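# Peel silicone mat off well plate into tray

## Task

Strip the silicone mat from the well plate and place it in the tray, leaving the plate upright in its current spot; the wells hold liquid, so the plate must not be tilted.

## Robot and tools

Robot: two arms, left_arm and right_arm, each with six joints and a two-finger gripper. Bases in the scene frame: left_arm at (+0.004, +0.499, 0) m, quat_wxyz (+1.000, 0, 0, -0.004); right_arm at (+0.061, -0.311, 0) m, quat_wxyz (+1.000, 0, 0, -0.002). A camera stand sits behind the arms. Loose objects may occasionally get nudged by an outside push.

Frames: the scene frame has its origin at table-top height, halfway between the nominal bases, +z up, +x out over the table, left_arm toward +y (arm names do not match image sides). Each arm's end_effector_position (m) and end_effector_quat_wxyz are given in that arm's own base frame; fixed cameras and the table use the scene frame. Printed hand poses may be off by a few centimetres, more when reaching far. Gripper axes: fingers point along +z, open and close along y; end_effector_position is the point between the closed pads; fingertips extend about 19 mm past it closed, 6 mm when fully open. A block juts about 10 cm toward the gripper's +x from the wrist roll axis.

Row layout (used by execute_actions and move): one flat list of 18 numbers covering both arms, always all 18 even if one arm is idle. First left_arm's 9, then right_arm's 9. Each arm's 9: six absolute joint target angles in radians, in the order wrist pitch, forearm roll, wrist roll, elbow, shoulder, waist; then gripper position, force_limit, speed, each in [-1, 1]. Stated joint ranges: waist -3.491 to 3.491, shoulder -3.140 to 3.140, elbow -1.187 to 4.328, forearm roll -3.316 to 3.316, wrist pitch -3.140 to 3.140, wrist roll -3.927 to 3.927. A target more than 0.010 rad beyond a range end (and beyond the current angle) is refused; targets past the true end are clipped, and the result may note "joint sent to its limit". Gripper position is absolute: +1 fully open (85 mm), about -0.8 pads touching, -1 closes until blocked. force_limit sets motor push (higher = firmer grip); speed sets finger speed, roughly 20 mm/s at -1, 85 at 0, 150 at +1. Both start at +1. To leave a gripper unchanged, resend its last three numbers; a 0 is a real command. Gripper settings only change after the position changes by 0.01 or more.

execute_actions: actions = list of actions; each action is a table of up to 15 rows, one per 1/30 s step; a short table repeats its last row to fill 15 steps. cameras: list of names, ["all"], or []; default shows all only when actions is empty. An empty actions list returns a full status with images.

move: target = one 18-number row or a list of up to 15 rows (absolute joint targets, same layout); all joints interpolate together, so the hand path curves. speed: rad/s for the joint with the largest travel, 0.01 to 3.92, default 0.5, one value or one per target. blend: rad, corner rounding for lists, 0 means stop at each target. stop_force: 12 to 80 N, one value for both arms; an arm's path ends when the estimated push against its motion exceeds that above its zero; use a low speed with it; unreliable near singular poses (far reach, straight wrist); omit it when moving away from contact. zero: with stop_force, true re-zeroes before the move, false keeps the old zero. blocking=false returns after about 0.5 s while the move continues (not allowed with stop_force); a new move replaces a running one. Moves do not avoid obstacles and the arms are stiff, so pushing past a firm contact can trigger a fault. The result adds a "move:" line: done, off_target, moving, held, fault, and possibly limits=held.

wait: seconds 0 to 10; arms hold their last command. stop: brakes a running move (fingers keep moving). zoom_image: camera (cam_head_left, cam_head_right, cam_high, cam_low, cam_left_wrist, cam_right_wrist, each 672x504) and region [x0, y0, x1, y1] in pixels from the top-left, at most 504 by 504; only cameras in the newest images. finished_scene: scene = current scene number; irreversible, call only once the mat rests in the tray and the plate stands upright untouched.

Results: Joint positions, Joint velocities ("within noise" when still) and Joint targets, per arm in the joint order above (rad, rad/s); Tool commands; object_status (0 moving, 1 blocked while opening, 2 blocked while closing = holding, 3 reached commanded position or pads met, possibly still holding something thin); position_measured in counts (3 fully open, about 78 = 60 mm, 130 = 40 mm, 180 = 20 mm, 230 pads touching); Flange force along the gripper's x y z, noisy, includes held weight, "no reading" near singular poses. "joint command not followed" means the inter-arm clearance check altered or withheld targets. MOTOR HOT warns of overheating.

Avoid: force on any part reaching 150 N or joint torque at its limit (waist, shoulder, elbow 144 N m; forearm roll, wrist pitch, wrist roll 36 N m) stops that arm for 10 s; overheating brakes an arm 30 to 60 s or more. Do not let the arms touch each other or a gripper close on the other's fingers. Do not drop or fling the mat, release it while moving, strike the plate or fixed items, grip hard on something still resting on a surface, or let anything leave the table. Peel gently and keep the plate level and in place.

Each tool is called after "Call:" by a JSON object that holds its "method" and its "body".

## Session

Call:
{"method": "execute_actions", "body": {"actions": []}}

Scene clock: 0.00 s.
left_arm: end_effector_position=(+0.6401, -0.3467, +0.1294) position_measured=3 object_status=3 end_effector_quat_wxyz=(+0.011, +0.812, -0.150, +0.564) | right_arm: end_effector_position=(+0.2562, +0.0591, +0.3945) position_measured=3 object_status=3 end_effector_quat_wxyz=(-0.507, +0.150, +0.803, -0.274)
Joint names: [wrist pitch, forearm roll, wrist roll, elbow, shoulder, waist]
Joint positions: left_arm=[-0.5 -1.748 -1.323 -0.153 0.367 -0.732] | right_arm=[-2.698 -0.398 -1.104 0.226 0.292 0.488]
Joint velocities: within noise
Flange force (N): no reading
Joint targets: left_arm=[-0.500 -1.748 -1.323 -0.153 0.367 -0.732] | right_arm=[-2.698 -0.398 -1.104 0.226 0.292 0.488]
Tool commands: left_gripper/position=+1.0 left_gripper/force_limit=+1.0 left_gripper/speed=+1.0 right_gripper/position=+1.0 right_gripper/force_limit=+1.0 right_gripper/speed=+1.0

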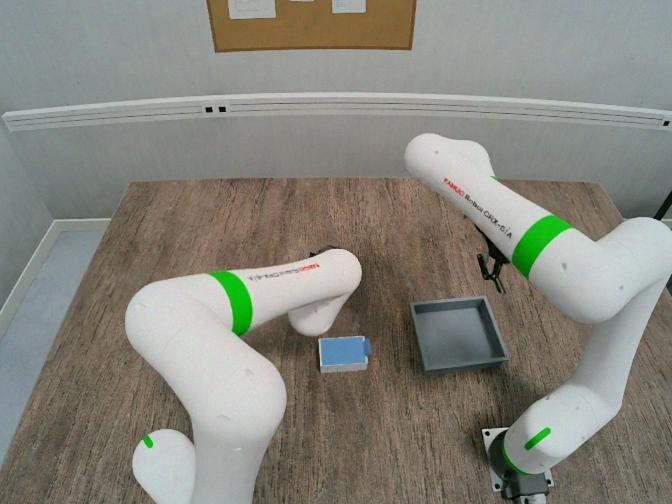

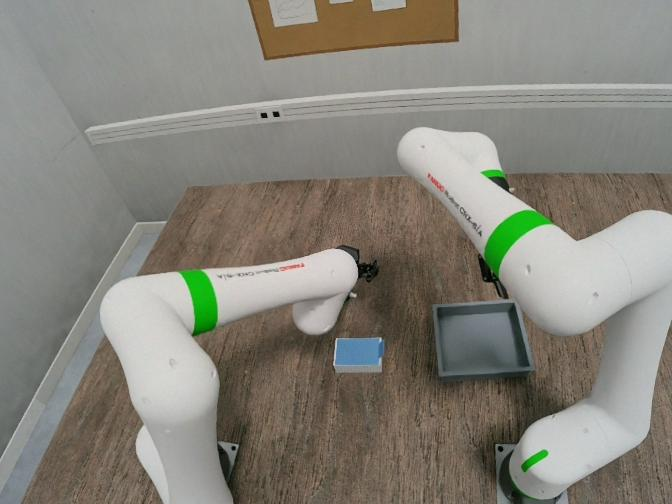

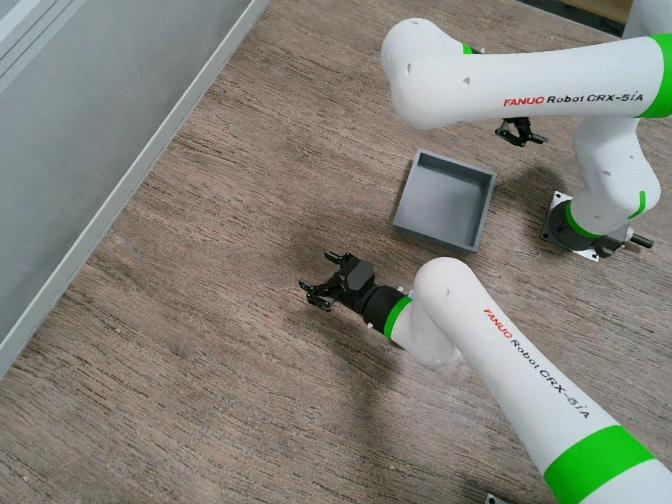

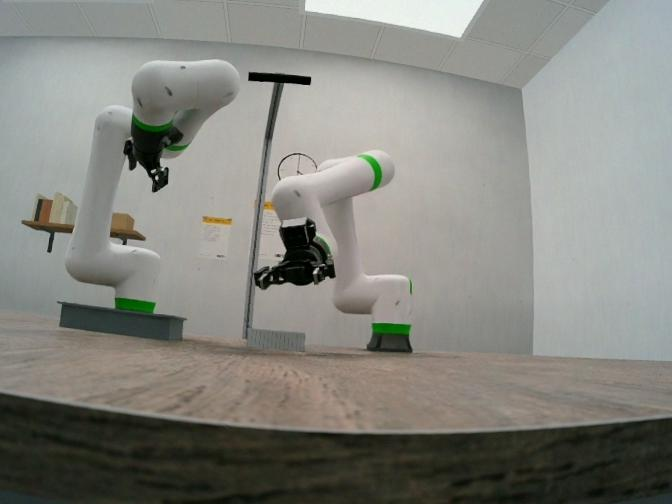

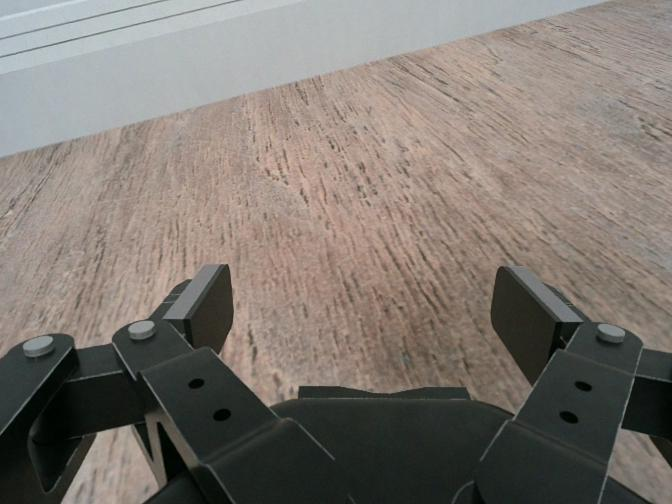

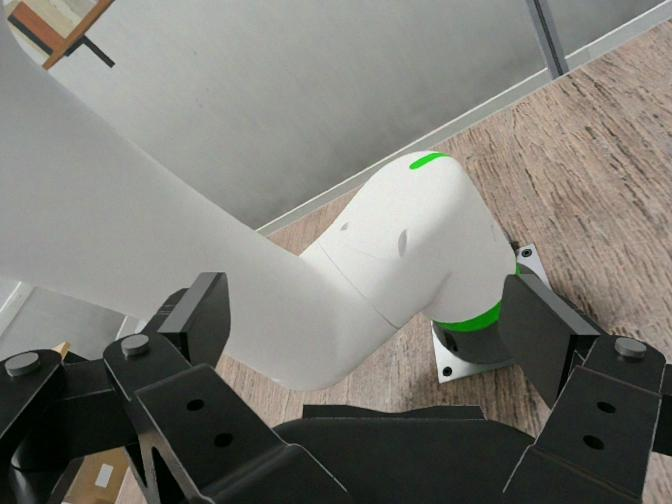

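Call:
{"method": "zoom_image", "body": {"camera": "cam_head_left", "region": [290, 310, 400, 392]}}

Call:
{"method": "zoom_image", "body": {"camera": "cam_head_right", "region": [310, 310, 420, 392]}}

Call:
{"method": "zoom_image", "body": {"camera": "cam_low", "region": [220, 300, 340, 380]}}

Scaled by 4.582 from the camera's 672x504 image, which has a finer 960x720 frame.

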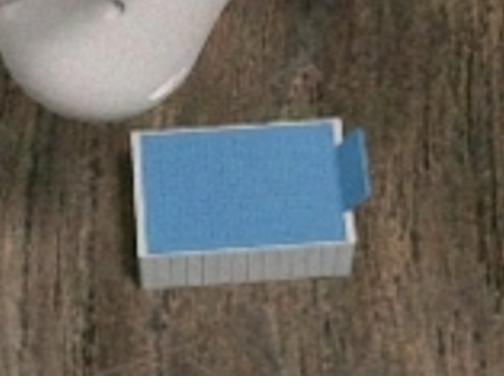

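Scaled by 4.582 from the camera's 672x504 image, which has a finer 960x720 frame.

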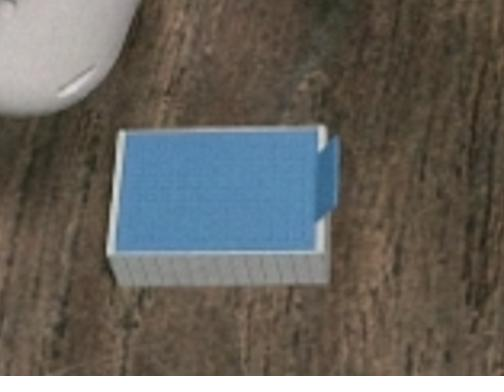

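Scaled by 4.200 from the camera's 672x504 image, which has a finer 960x720 frame.

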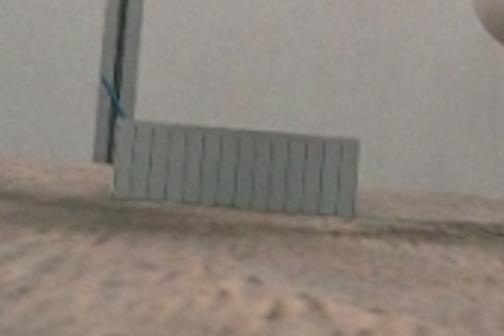

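Call:
{"method": "move", "body": {"target": [[-0.5,-1.748,-1.323,-0.153,-0.4,0.4,1,1,1,-2.698,-0.398,-1.104,0.226,0.292,0.488,1,1,1],[-0.5,-1.748,-1.323,-0.153,-0.4,0.4,1,1,1,-1.737,0,-1.176,0.084,-0.082,1.176,1,1,1]], "speed": 1.2, "blend": 0.3, "cameras": ["all"]}}

Scene clock: 4.13 s.
left_arm: end_effector_position=(+0.4383, +0.3703, +0.6363) position_measured=3 object_status=3 end_effector_quat_wxyz=(-0.277, +0.501, +0.318, +0.756) | right_arm: end_effector_position=(+0.2702, +0.3104, +0.3523) position_measured=3 object_status=3 end_effector_quat_wxyz=(+0.000, +0.000, +1.000, +0.000)
Joint names: [wrist pitch, forearm roll, wrist roll, elbow, shoulder, waist]
Joint positions: left_arm=[-0.5 -1.748 -1.323 -0.153 -0.4 0.4] | right_arm=[-1.737 0 -1.176 0.084 -0.082 1.176]
Flange force (N): left_arm=[-4.5 4.5 4.5] | right_arm=[2.1 -1.5 3.9]
Joint targets: left_arm=[-0.500 -1.748 -1.323 -0.153 -0.400 0.400] | right_arm=[-1.737 0.000 -1.176 0.084 -0.082 1.176]
move: done

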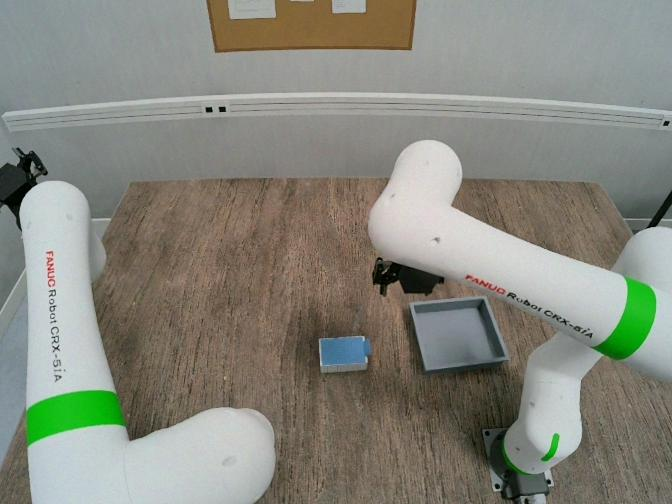

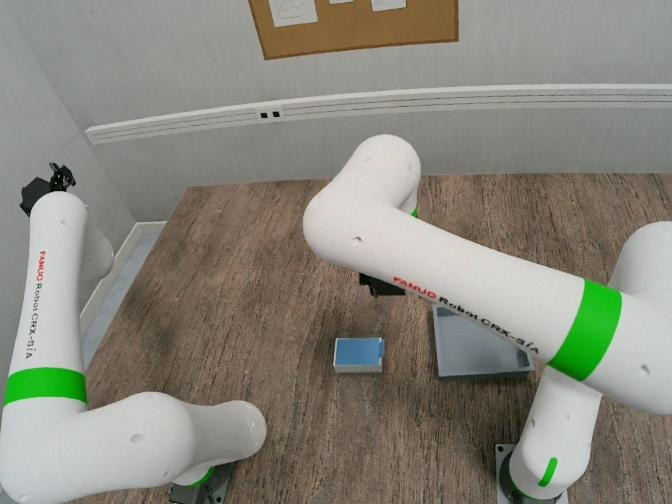

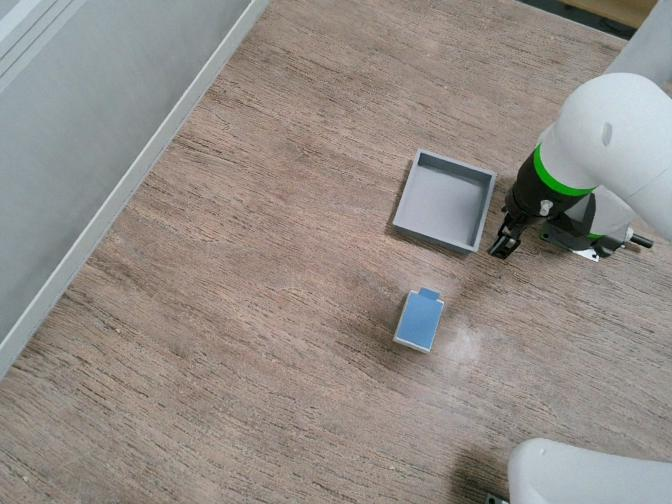

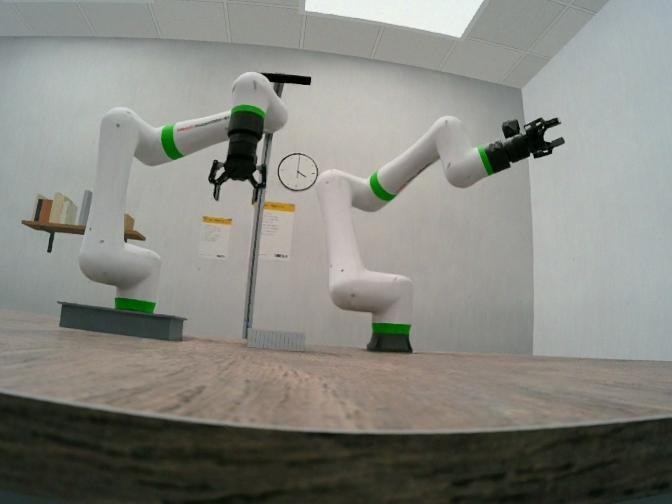

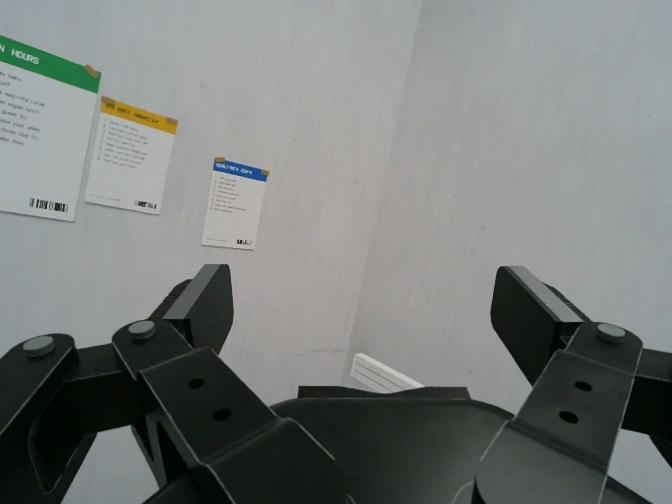

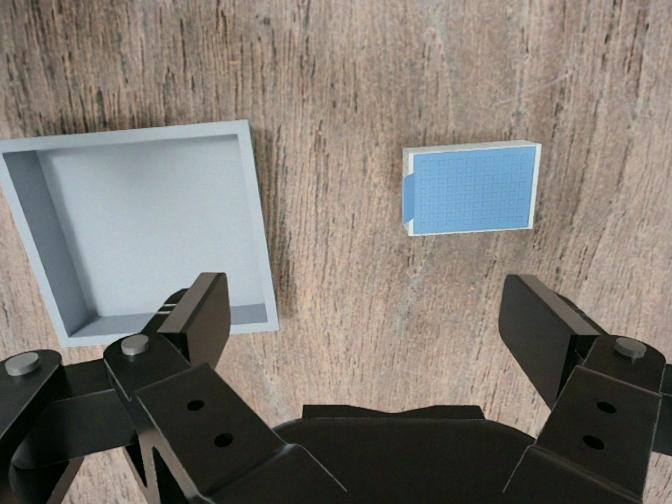

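Call:
{"method": "move", "body": {"target": [-0.5,-1.748,-1.323,-0.153,-0.4,0.4,1,1,1,-1.2287,0,-1.1285,-0.1752,0.1669,1.1285,0.2,0,0], "cameras": ["cam_right_wrist","cam_low","cam_head_left"]}}

Call:
{"method": "zoom_image", "body": {"camera": "cam_low", "region": [200, 260, 340, 360]}}

Scene clock: 6.37 s.
left_arm: end_effector_position=(+0.4384, +0.3703, +0.6363) position_measured=3 object_status=3 end_effector_quat_wxyz=(-0.277, +0.501, +0.318, +0.756) | right_arm: end_effector_position=(+0.3200, +0.3720, +0.1327) position_measured=104 object_status=3 end_effector_quat_wxyz=(+0.000, +0.000, +1.000, +0.000)
Joint names: [wrist pitch, forearm roll, wrist roll, elbow, shoulder, waist]
Joint positions: left_arm=[-0.5 -1.748 -1.323 -0.153 -0.4 0.4] | right_arm=[-1.229 0 -1.129 -0.175 0.167 1.129]
Flange force (N): left_arm=[-5.0 4.6 4.8] | right_arm=[1.5 -1.1 1.6]
Joint targets: left_arm=[-0.500 -1.748 -1.323 -0.153 -0.400 0.400] | right_arm=[-1.229 0.000 -1.129 -0.175 0.167 1.128]
move: done
Images, in order (width x height): cam_head_left 672x504, cam_low 672x504, cam_right_wrist 672x504.

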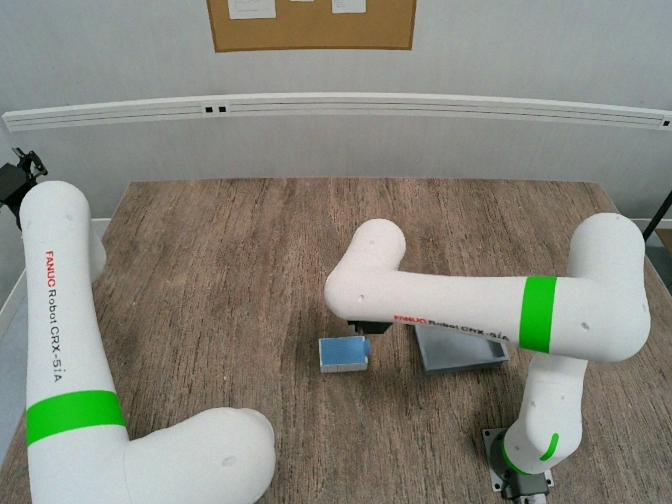

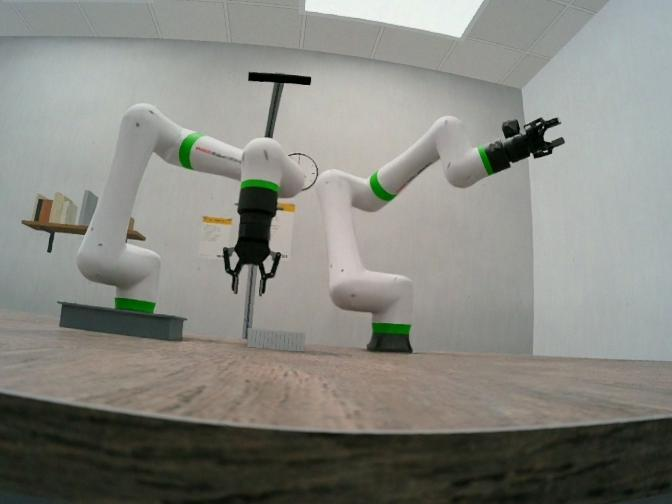

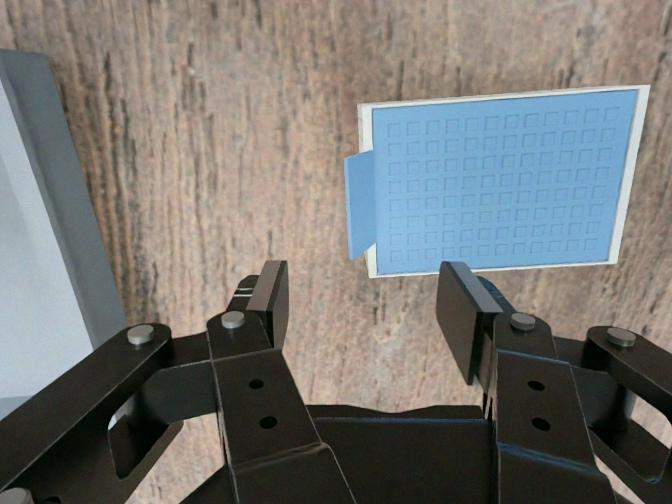

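Scaled by 3.600 from the camera's 672x504 image, which has a finer 960x720 frame.

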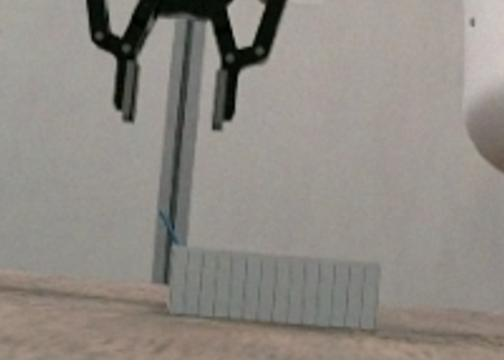

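Call:
{"method": "move", "body": {"target": [-0.5,-1.748,-1.323,-0.153,-0.4,0.4,1,1,1,-1.0704,0,-1.1476,-0.2752,0.2252,1.1476,0.2,0,0], "speed": 0.2, "cameras": ["cam_right_wrist","cam_low"]}}

Call:
{"method": "zoom_image", "body": {"camera": "cam_low", "region": [200, 260, 340, 360]}}

Scene clock: 7.83 s.
left_arm: end_effector_position=(+0.4384, +0.3703, +0.6363) position_measured=3 object_status=3 end_effector_quat_wxyz=(-0.277, +0.501, +0.318, +0.756) | right_arm: end_effector_position=(+0.3111, +0.3741, +0.0660) position_measured=104 object_status=3 end_effector_quat_wxyz=(+0.000, +0.000, +1.000, +0.000)
Joint names: [wrist pitch, forearm roll, wrist roll, elbow, shoulder, waist]
Joint positions: left_arm=[-0.5 -1.748 -1.323 -0.153 -0.4 0.4] | right_arm=[-1.07 0 -1.148 -0.275 0.225 1.148]
Flange force (N): left_arm=[-4.4 4.7 4.6] | right_arm=[2.0 -1.9 1.7]
Joint targets: left_arm=[-0.500 -1.748 -1.323 -0.153 -0.400 0.400] | right_arm=[-1.070 0.000 -1.148 -0.275 0.225 1.148]
move: done
Images, in order (width x height): cam_low 672x504, cam_right_wrist 672x504.

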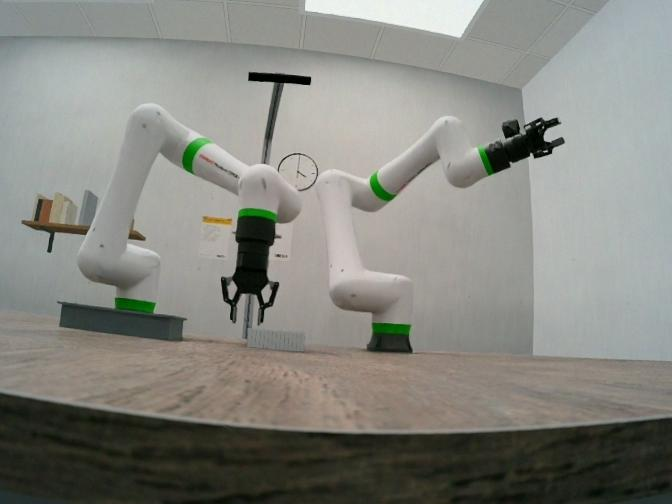

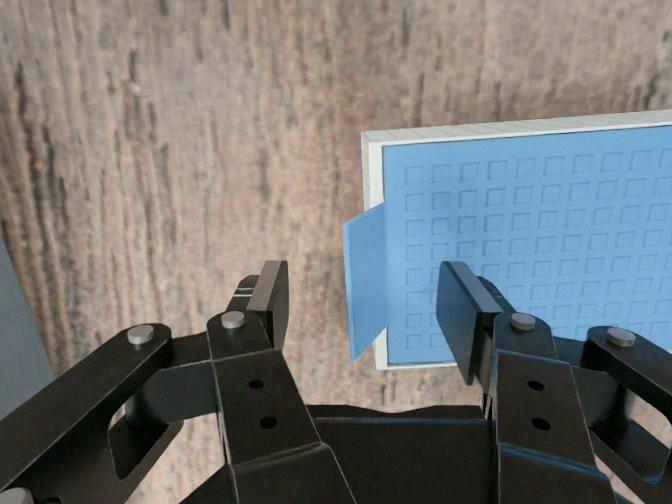

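Scaled by 3.600 from the camera's 672x504 image, which has a finer 960x720 frame.

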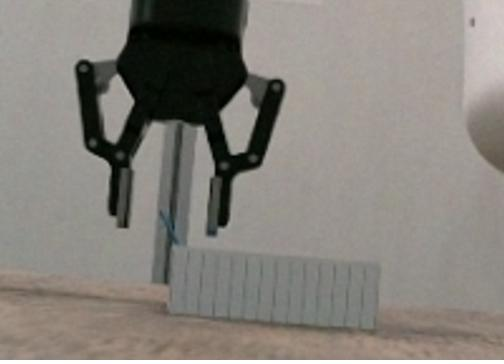

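Call:
{"method": "move", "body": {"target": [-0.5,-1.748,-1.323,-0.153,-0.4,0.4,1,1,1,-1.0704,0,-1.1476,-0.2752,0.2252,1.1476,-1,-0.6,-1], "cameras": ["cam_right_wrist","cam_low"]}}

Call:
{"method": "zoom_image", "body": {"camera": "cam_low", "region": [200, 260, 340, 360]}}

Scene clock: 10.57 s.
left_arm: end_effector_position=(+0.4384, +0.3703, +0.6363) position_measured=3 object_status=3 end_effector_quat_wxyz=(-0.277, +0.501, +0.318, +0.756) | right_arm: end_effector_position=(+0.3111, +0.3741, +0.0660) position_measured=226 object_status=0 end_effector_quat_wxyz=(+0.000, +0.000, +1.000, +0.000)
Joint names: [wrist pitch, forearm roll, wrist roll, elbow, shoulder, waist]
Joint positions: left_arm=[-0.5 -1.748 -1.323 -0.153 -0.4 0.4] | right_arm=[-1.07 0 -1.148 -0.275 0.225 1.148]
Flange force (N): left_arm=[-4.5 4.5 5.3] | right_arm=[3.0 -1.6 0.4]
Joint targets: left_arm=[-0.500 -1.748 -1.323 -0.153 -0.400 0.400] | right_arm=[-1.070 0.000 -1.148 -0.275 0.225 1.148]
move: done
Images, in order (width x height): cam_low 672x504, cam_right_wrist 672x504.

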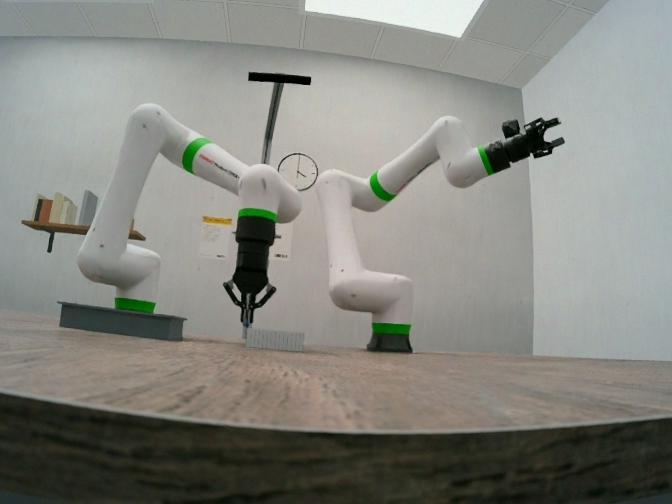

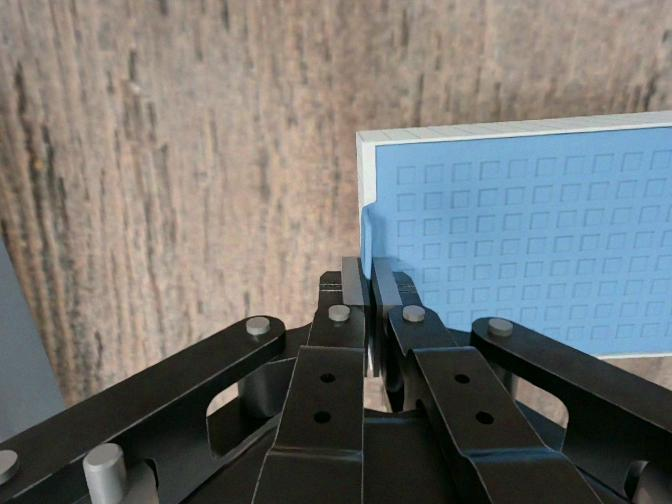

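Scaled by 3.600 from the camera's 672x504 image, which has a finer 960x720 frame.

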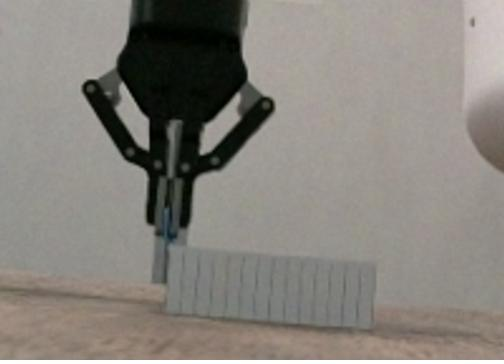

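Call:
{"method": "move", "body": {"target": [-0.5,-1.748,-1.323,-0.153,-0.4,0.4,1,1,1,-1.1534,0,-1.1725,-0.1713,0.2461,1.1725,-1,-0.6,-1], "speed": 0.06, "cameras": ["cam_right_wrist","cam_low"]}}

Call:
{"method": "zoom_image", "body": {"camera": "cam_low", "region": [200, 260, 340, 360]}}

Scene clock: 12.97 s.
left_arm: end_effector_position=(+0.4384, +0.3703, +0.6363) position_measured=3 object_status=3 end_effector_quat_wxyz=(-0.277, +0.501, +0.318, +0.756) | right_arm: end_effector_position=(+0.3110, +0.4040, +0.0959) position_measured=226 object_status=2 end_effector_quat_wxyz=(+0.000, +0.000, +1.000, +0.000)
Joint names: [wrist pitch, forearm roll, wrist roll, elbow, shoulder, waist]
Joint positions: left_arm=[-0.5 -1.748 -1.323 -0.153 -0.4 0.4] | right_arm=[-1.153 0 -1.172 -0.171 0.246 1.172]
Flange force (N): left_arm=[-3.8 4.5 4.9] | right_arm=[1.7 -2.4 3.4]
Joint targets: left_arm=[-0.500 -1.748 -1.323 -0.153 -0.400 0.400] | right_arm=[-1.153 0.000 -1.173 -0.171 0.246 1.173]
move: done
Images, in order (width x height): cam_low 672x504, cam_right_wrist 672x504.

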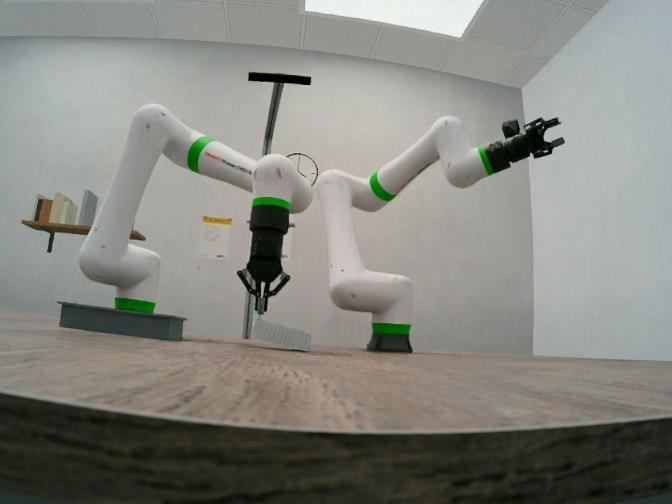

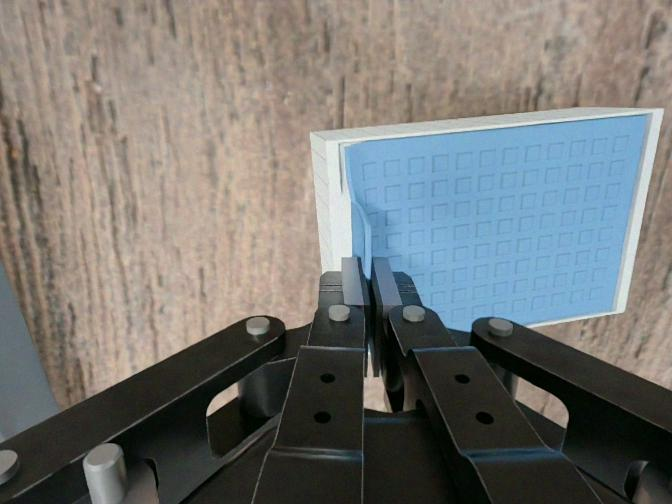

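Scaled by 3.600 from the camera's 672x504 image, which has a finer 960x720 frame.

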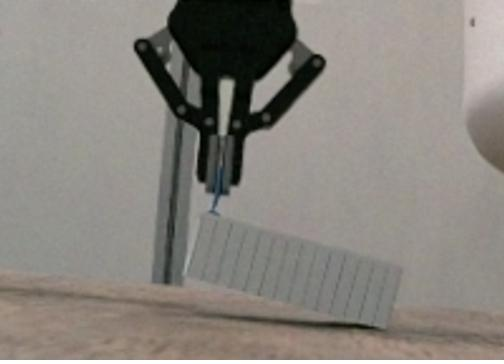

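Call:
{"method": "move", "body": {"target": [[-0.5,-1.748,-1.323,-0.153,-0.4,0.4,1,1,1,-1.0704,0,-1.157,-0.2752,0.2252,1.157,-1,-0.6,-1],[-0.5,-1.748,-1.323,-0.153,-0.4,0.4,1,1,1,-1.1198,0,-1.1773,-0.1771,0.2739,1.1773,-1,-0.6,-1]], "speed": 0.06, "cameras": ["cam_right_wrist","cam_low"]}}

Call:
{"method": "zoom_image", "body": {"camera": "cam_low", "region": [200, 260, 340, 360]}}

Scene clock: 17.93 s.
left_arm: end_effector_position=(+0.4384, +0.3703, +0.6363) position_measured=3 object_status=3 end_effector_quat_wxyz=(-0.277, +0.501, +0.318, +0.756) | right_arm: end_effector_position=(+0.3110, +0.4100, +0.0799) position_measured=226 object_status=2 end_effector_quat_wxyz=(+0.000, +0.000, +1.000, +0.000)
Joint names: [wrist pitch, forearm roll, wrist roll, elbow, shoulder, waist]
Joint positions: left_arm=[-0.5 -1.748 -1.323 -0.153 -0.4 0.4] | right_arm=[-1.12 0 -1.177 -0.177 0.274 1.177]
Flange force (N): left_arm=[-3.8 4.4 5.0] | right_arm=[2.1 -2.6 3.1]
Joint targets: left_arm=[-0.500 -1.748 -1.323 -0.153 -0.400 0.400] | right_arm=[-1.120 0.000 -1.177 -0.177 0.274 1.177]
move: done
Images, in order (width x height): cam_low 672x504, cam_right_wrist 672x504.

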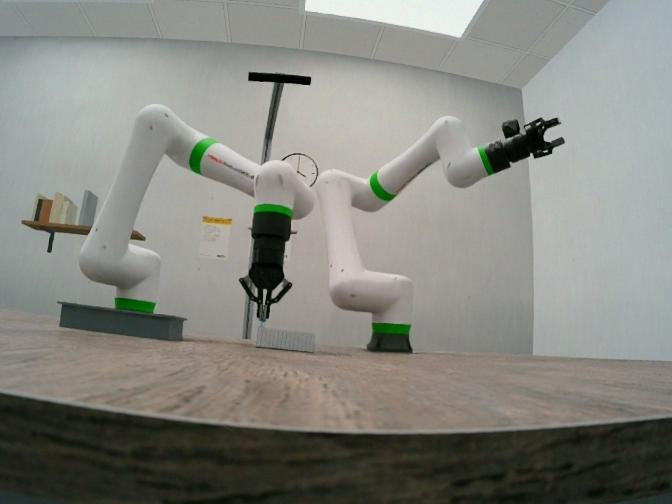

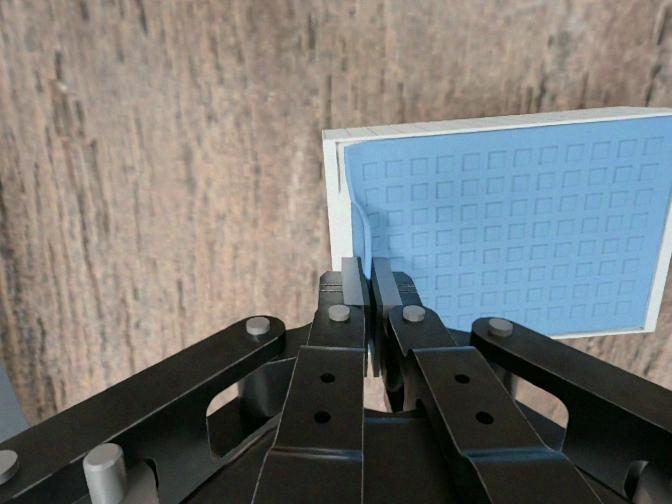

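Scaled by 3.600 from the camera's 672x504 image, which has a finer 960x720 frame.

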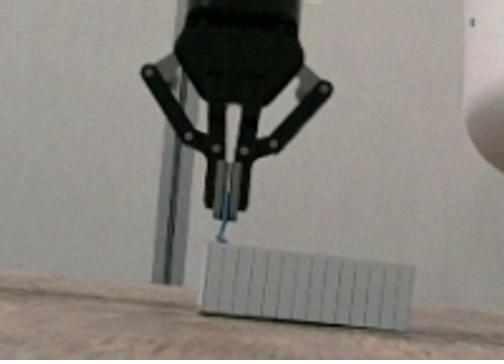

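Call:
{"method": "move", "body": {"target": [-0.864,0.6907,-1.785,-0.7212,-0.0205,-0.1703,0.87,0,0,-1.0851,0,-1.1732,-0.2053,0.2804,1.1732,-1,-0.6,-1], "speed": 0.8, "cameras": ["all"]}}

Call:
{"method": "zoom_image", "body": {"camera": "cam_low", "region": [200, 260, 340, 360]}}

Scene clock: 24.13 s.
left_arm: end_effector_position=(+0.3621, -0.3175, +0.1102) position_measured=20 object_status=3 end_effector_quat_wxyz=(+0.188, +0.658, +0.708, -0.176) | right_arm: end_effector_position=(+0.3110, +0.4049, +0.0659) position_measured=226 object_status=2 end_effector_quat_wxyz=(+0.000, +0.000, +1.000, +0.000)
Joint names: [wrist pitch, forearm roll, wrist roll, elbow, shoulder, waist]
Joint positions: left_arm=[-0.864 0.691 -1.785 -0.721 -0.021 -0.17] | right_arm=[-1.085 0 -1.173 -0.205 0.28 1.173]
Flange force (N): left_arm=[-6.0 5.9 5.6] | right_arm=[3.5 -0.4 -19.7]
Joint targets: left_arm=[-0.864 0.691 -1.785 -0.721 -0.021 -0.170] | right_arm=[-1.085 0.000 -1.173 -0.205 0.280 1.173]
move: done

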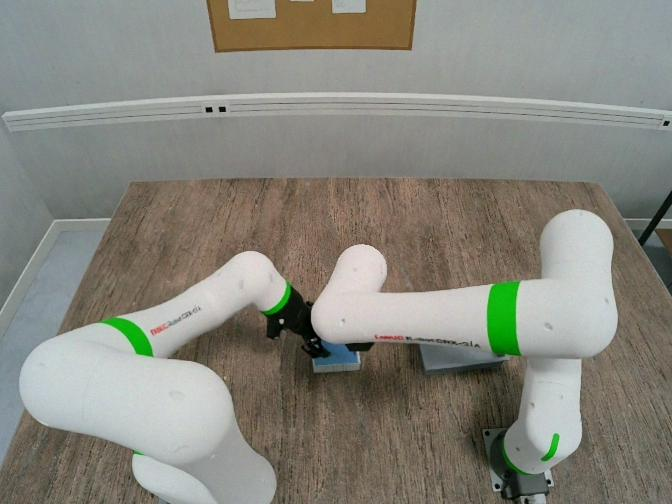

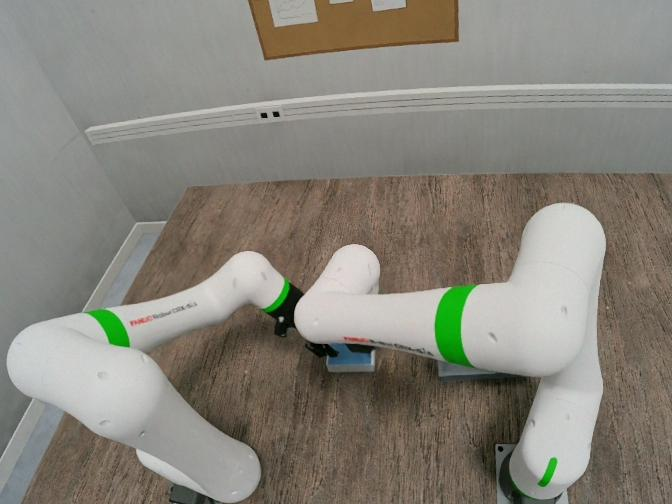

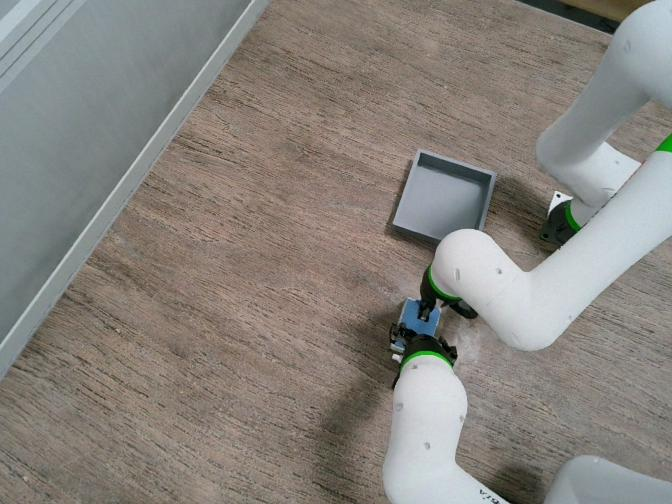

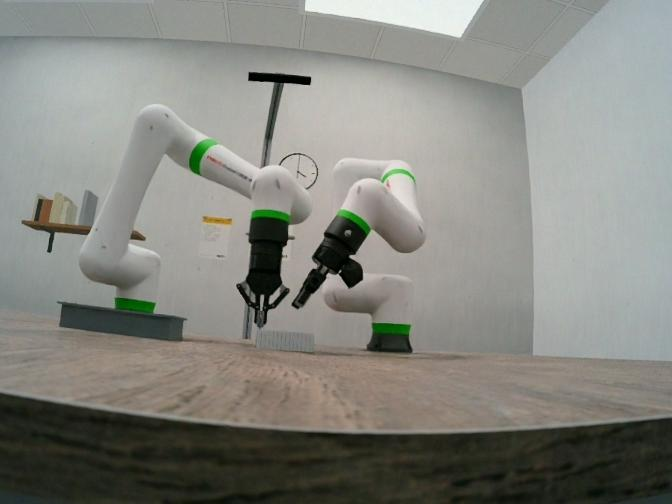

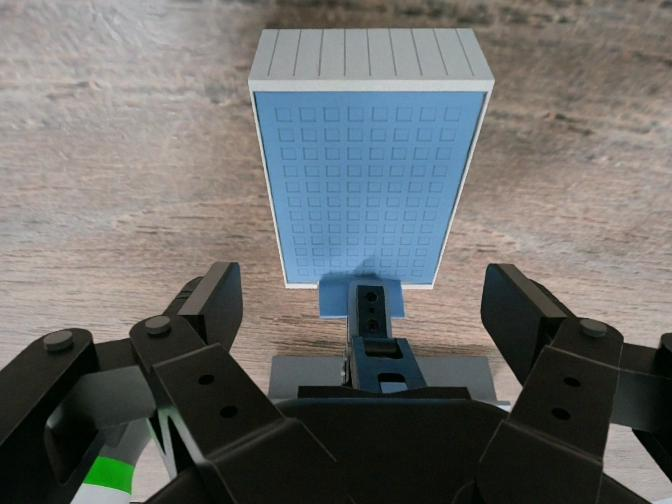

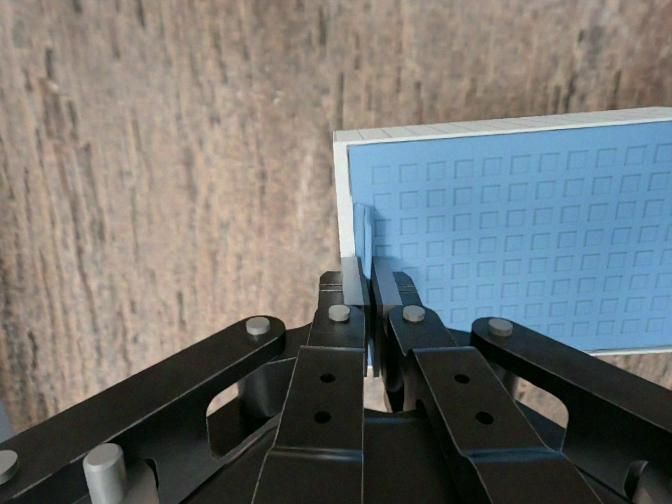

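Scaled by 3.600 from the camera's 672x504 image, which has a finer 960x720 frame.

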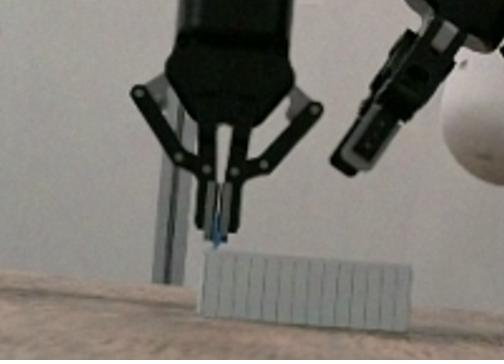

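Call:
{"method": "move", "body": {"target": [-0.694,0.8527,-1.974,-0.8216,0.0908,-0.2076,0.87,0,0,-1.085,0,-1.1732,-0.2053,0.2804,1.1732,-1,-0.6,-1], "speed": 0.08, "stop_force": 15, "cameras": ["cam_left_wrist","cam_low"]}}

Call:
{"method": "zoom_image", "body": {"camera": "cam_low", "region": [200, 260, 340, 360]}}

Scene clock: 27.30 s.
left_arm: end_effector_position=(+0.3638, -0.3191, +0.0537) position_measured=20 object_status=3 end_effector_quat_wxyz=(+0.191, +0.658, +0.706, -0.178) | right_arm: end_effector_position=(+0.3111, +0.4049, +0.0659) position_measured=226 object_status=2 end_effector_quat_wxyz=(+0.000, +0.000, +1.000, +0.000)
Joint names: [wrist pitch, forearm roll, wrist roll, elbow, shoulder, waist]
Joint positions: left_arm=[-0.719 0.829 -1.946 -0.806 0.074 -0.202] | right_arm=[-1.085 0 -1.173 -0.205 0.28 1.173]
Flange force (N): left_arm=[-21.8 -2.9 -31.9] | right_arm=[3.6 -0.4 -19.4]
Joint targets: left_arm=[-0.720 0.829 -1.946 -0.806 0.074 -0.202] | right_arm=[-1.085 0.000 -1.173 -0.205 0.280 1.173]
move: contact (left_arm); left_arm: the wrist roll is farthest, 0.028 rad from its target
Images, in order (width x height): cam_low 672x504, cam_left_wrist 672x504.

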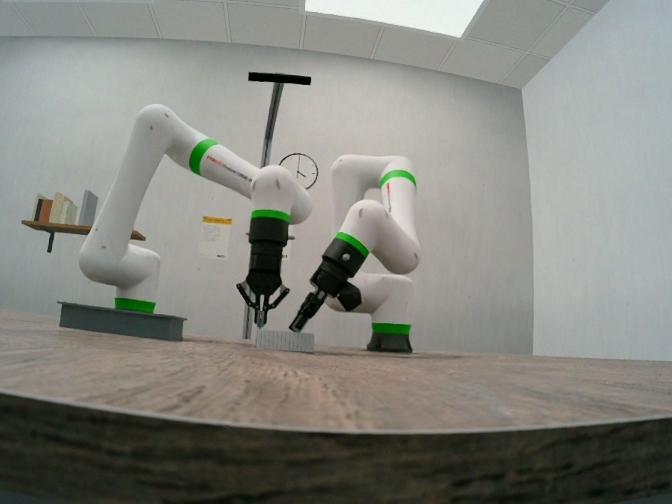

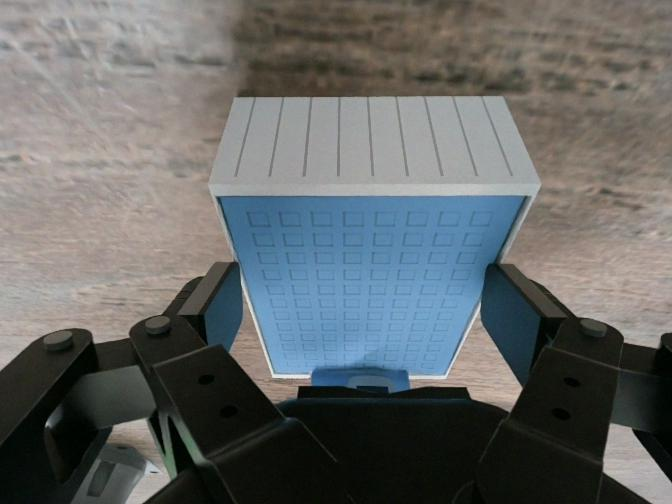

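Scaled by 3.600 from the camera's 672x504 image, which has a finer 960x720 frame.

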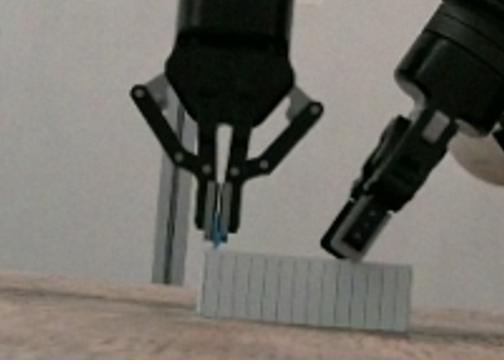

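Call:
{"method": "move", "body": {"target": [-0.72,0.829,-1.946,-0.806,0.074,-0.202,0.87,0,0,-1.1791,0,-1.1811,-0.1338,0.2579,1.1811,-1,-0.6,-1], "speed": 0.06, "cameras": ["cam_left_wrist","cam_right_wrist","cam_low"]}}

Call:
{"method": "zoom_image", "body": {"camera": "cam_low", "region": [200, 260, 340, 360]}}

Scene clock: 29.43 s.
left_arm: end_effector_position=(+0.3639, -0.3192, +0.0538) position_measured=20 object_status=3 end_effector_quat_wxyz=(+0.191, +0.658, +0.706, -0.178) | right_arm: end_effector_position=(+0.3110, +0.4150, +0.1049) position_measured=226 object_status=2 end_effector_quat_wxyz=(+0.000, +0.000, +1.000, +0.000)
Joint names: [wrist pitch, forearm roll, wrist roll, elbow, shoulder, waist]
Joint positions: left_arm=[-0.72 0.829 -1.946 -0.806 0.074 -0.202] | right_arm=[-1.179 0 -1.181 -0.134 0.258 1.181]
Flange force (N): left_arm=[-17.6 -1.0 -28.6] | right_arm=[2.8 -0.4 4.6]
Joint targets: left_arm=[-0.720 0.829 -1.946 -0.806 0.074 -0.202] | right_arm=[-1.179 0.000 -1.181 -0.134 0.258 1.181]
move: done
Images, in order (width x height): cam_low 672x504, cam_left_wrist 672x504, cam_right_wrist 672x504.

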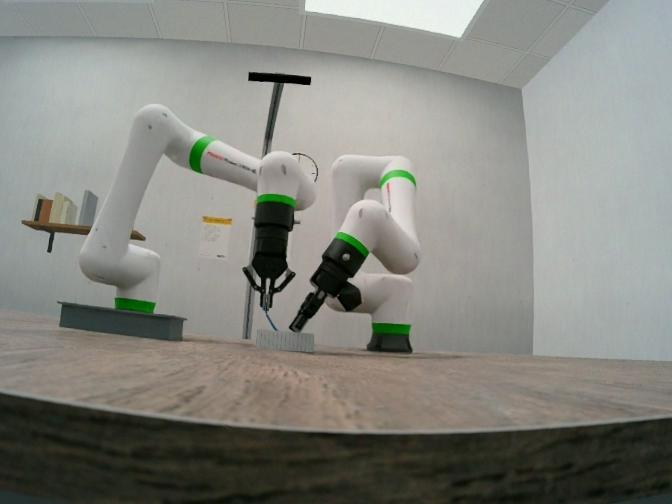

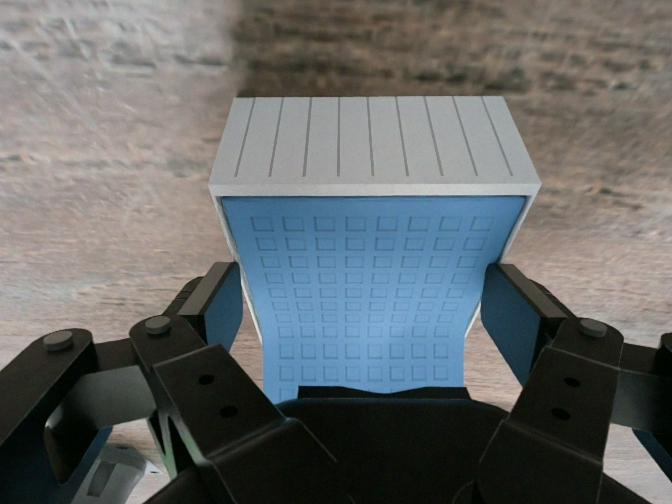

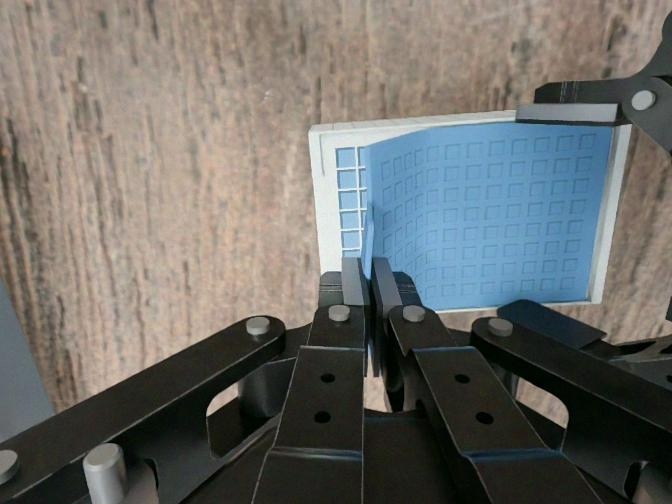

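Scaled by 3.600 from the camera's 672x504 image, which has a finer 960x720 frame.

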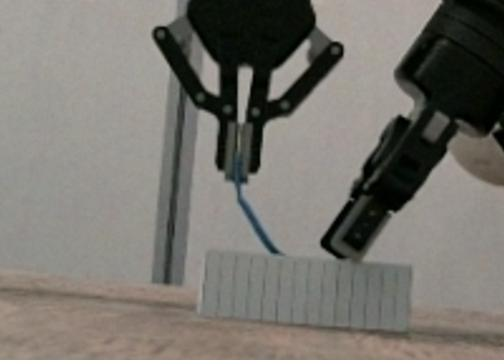

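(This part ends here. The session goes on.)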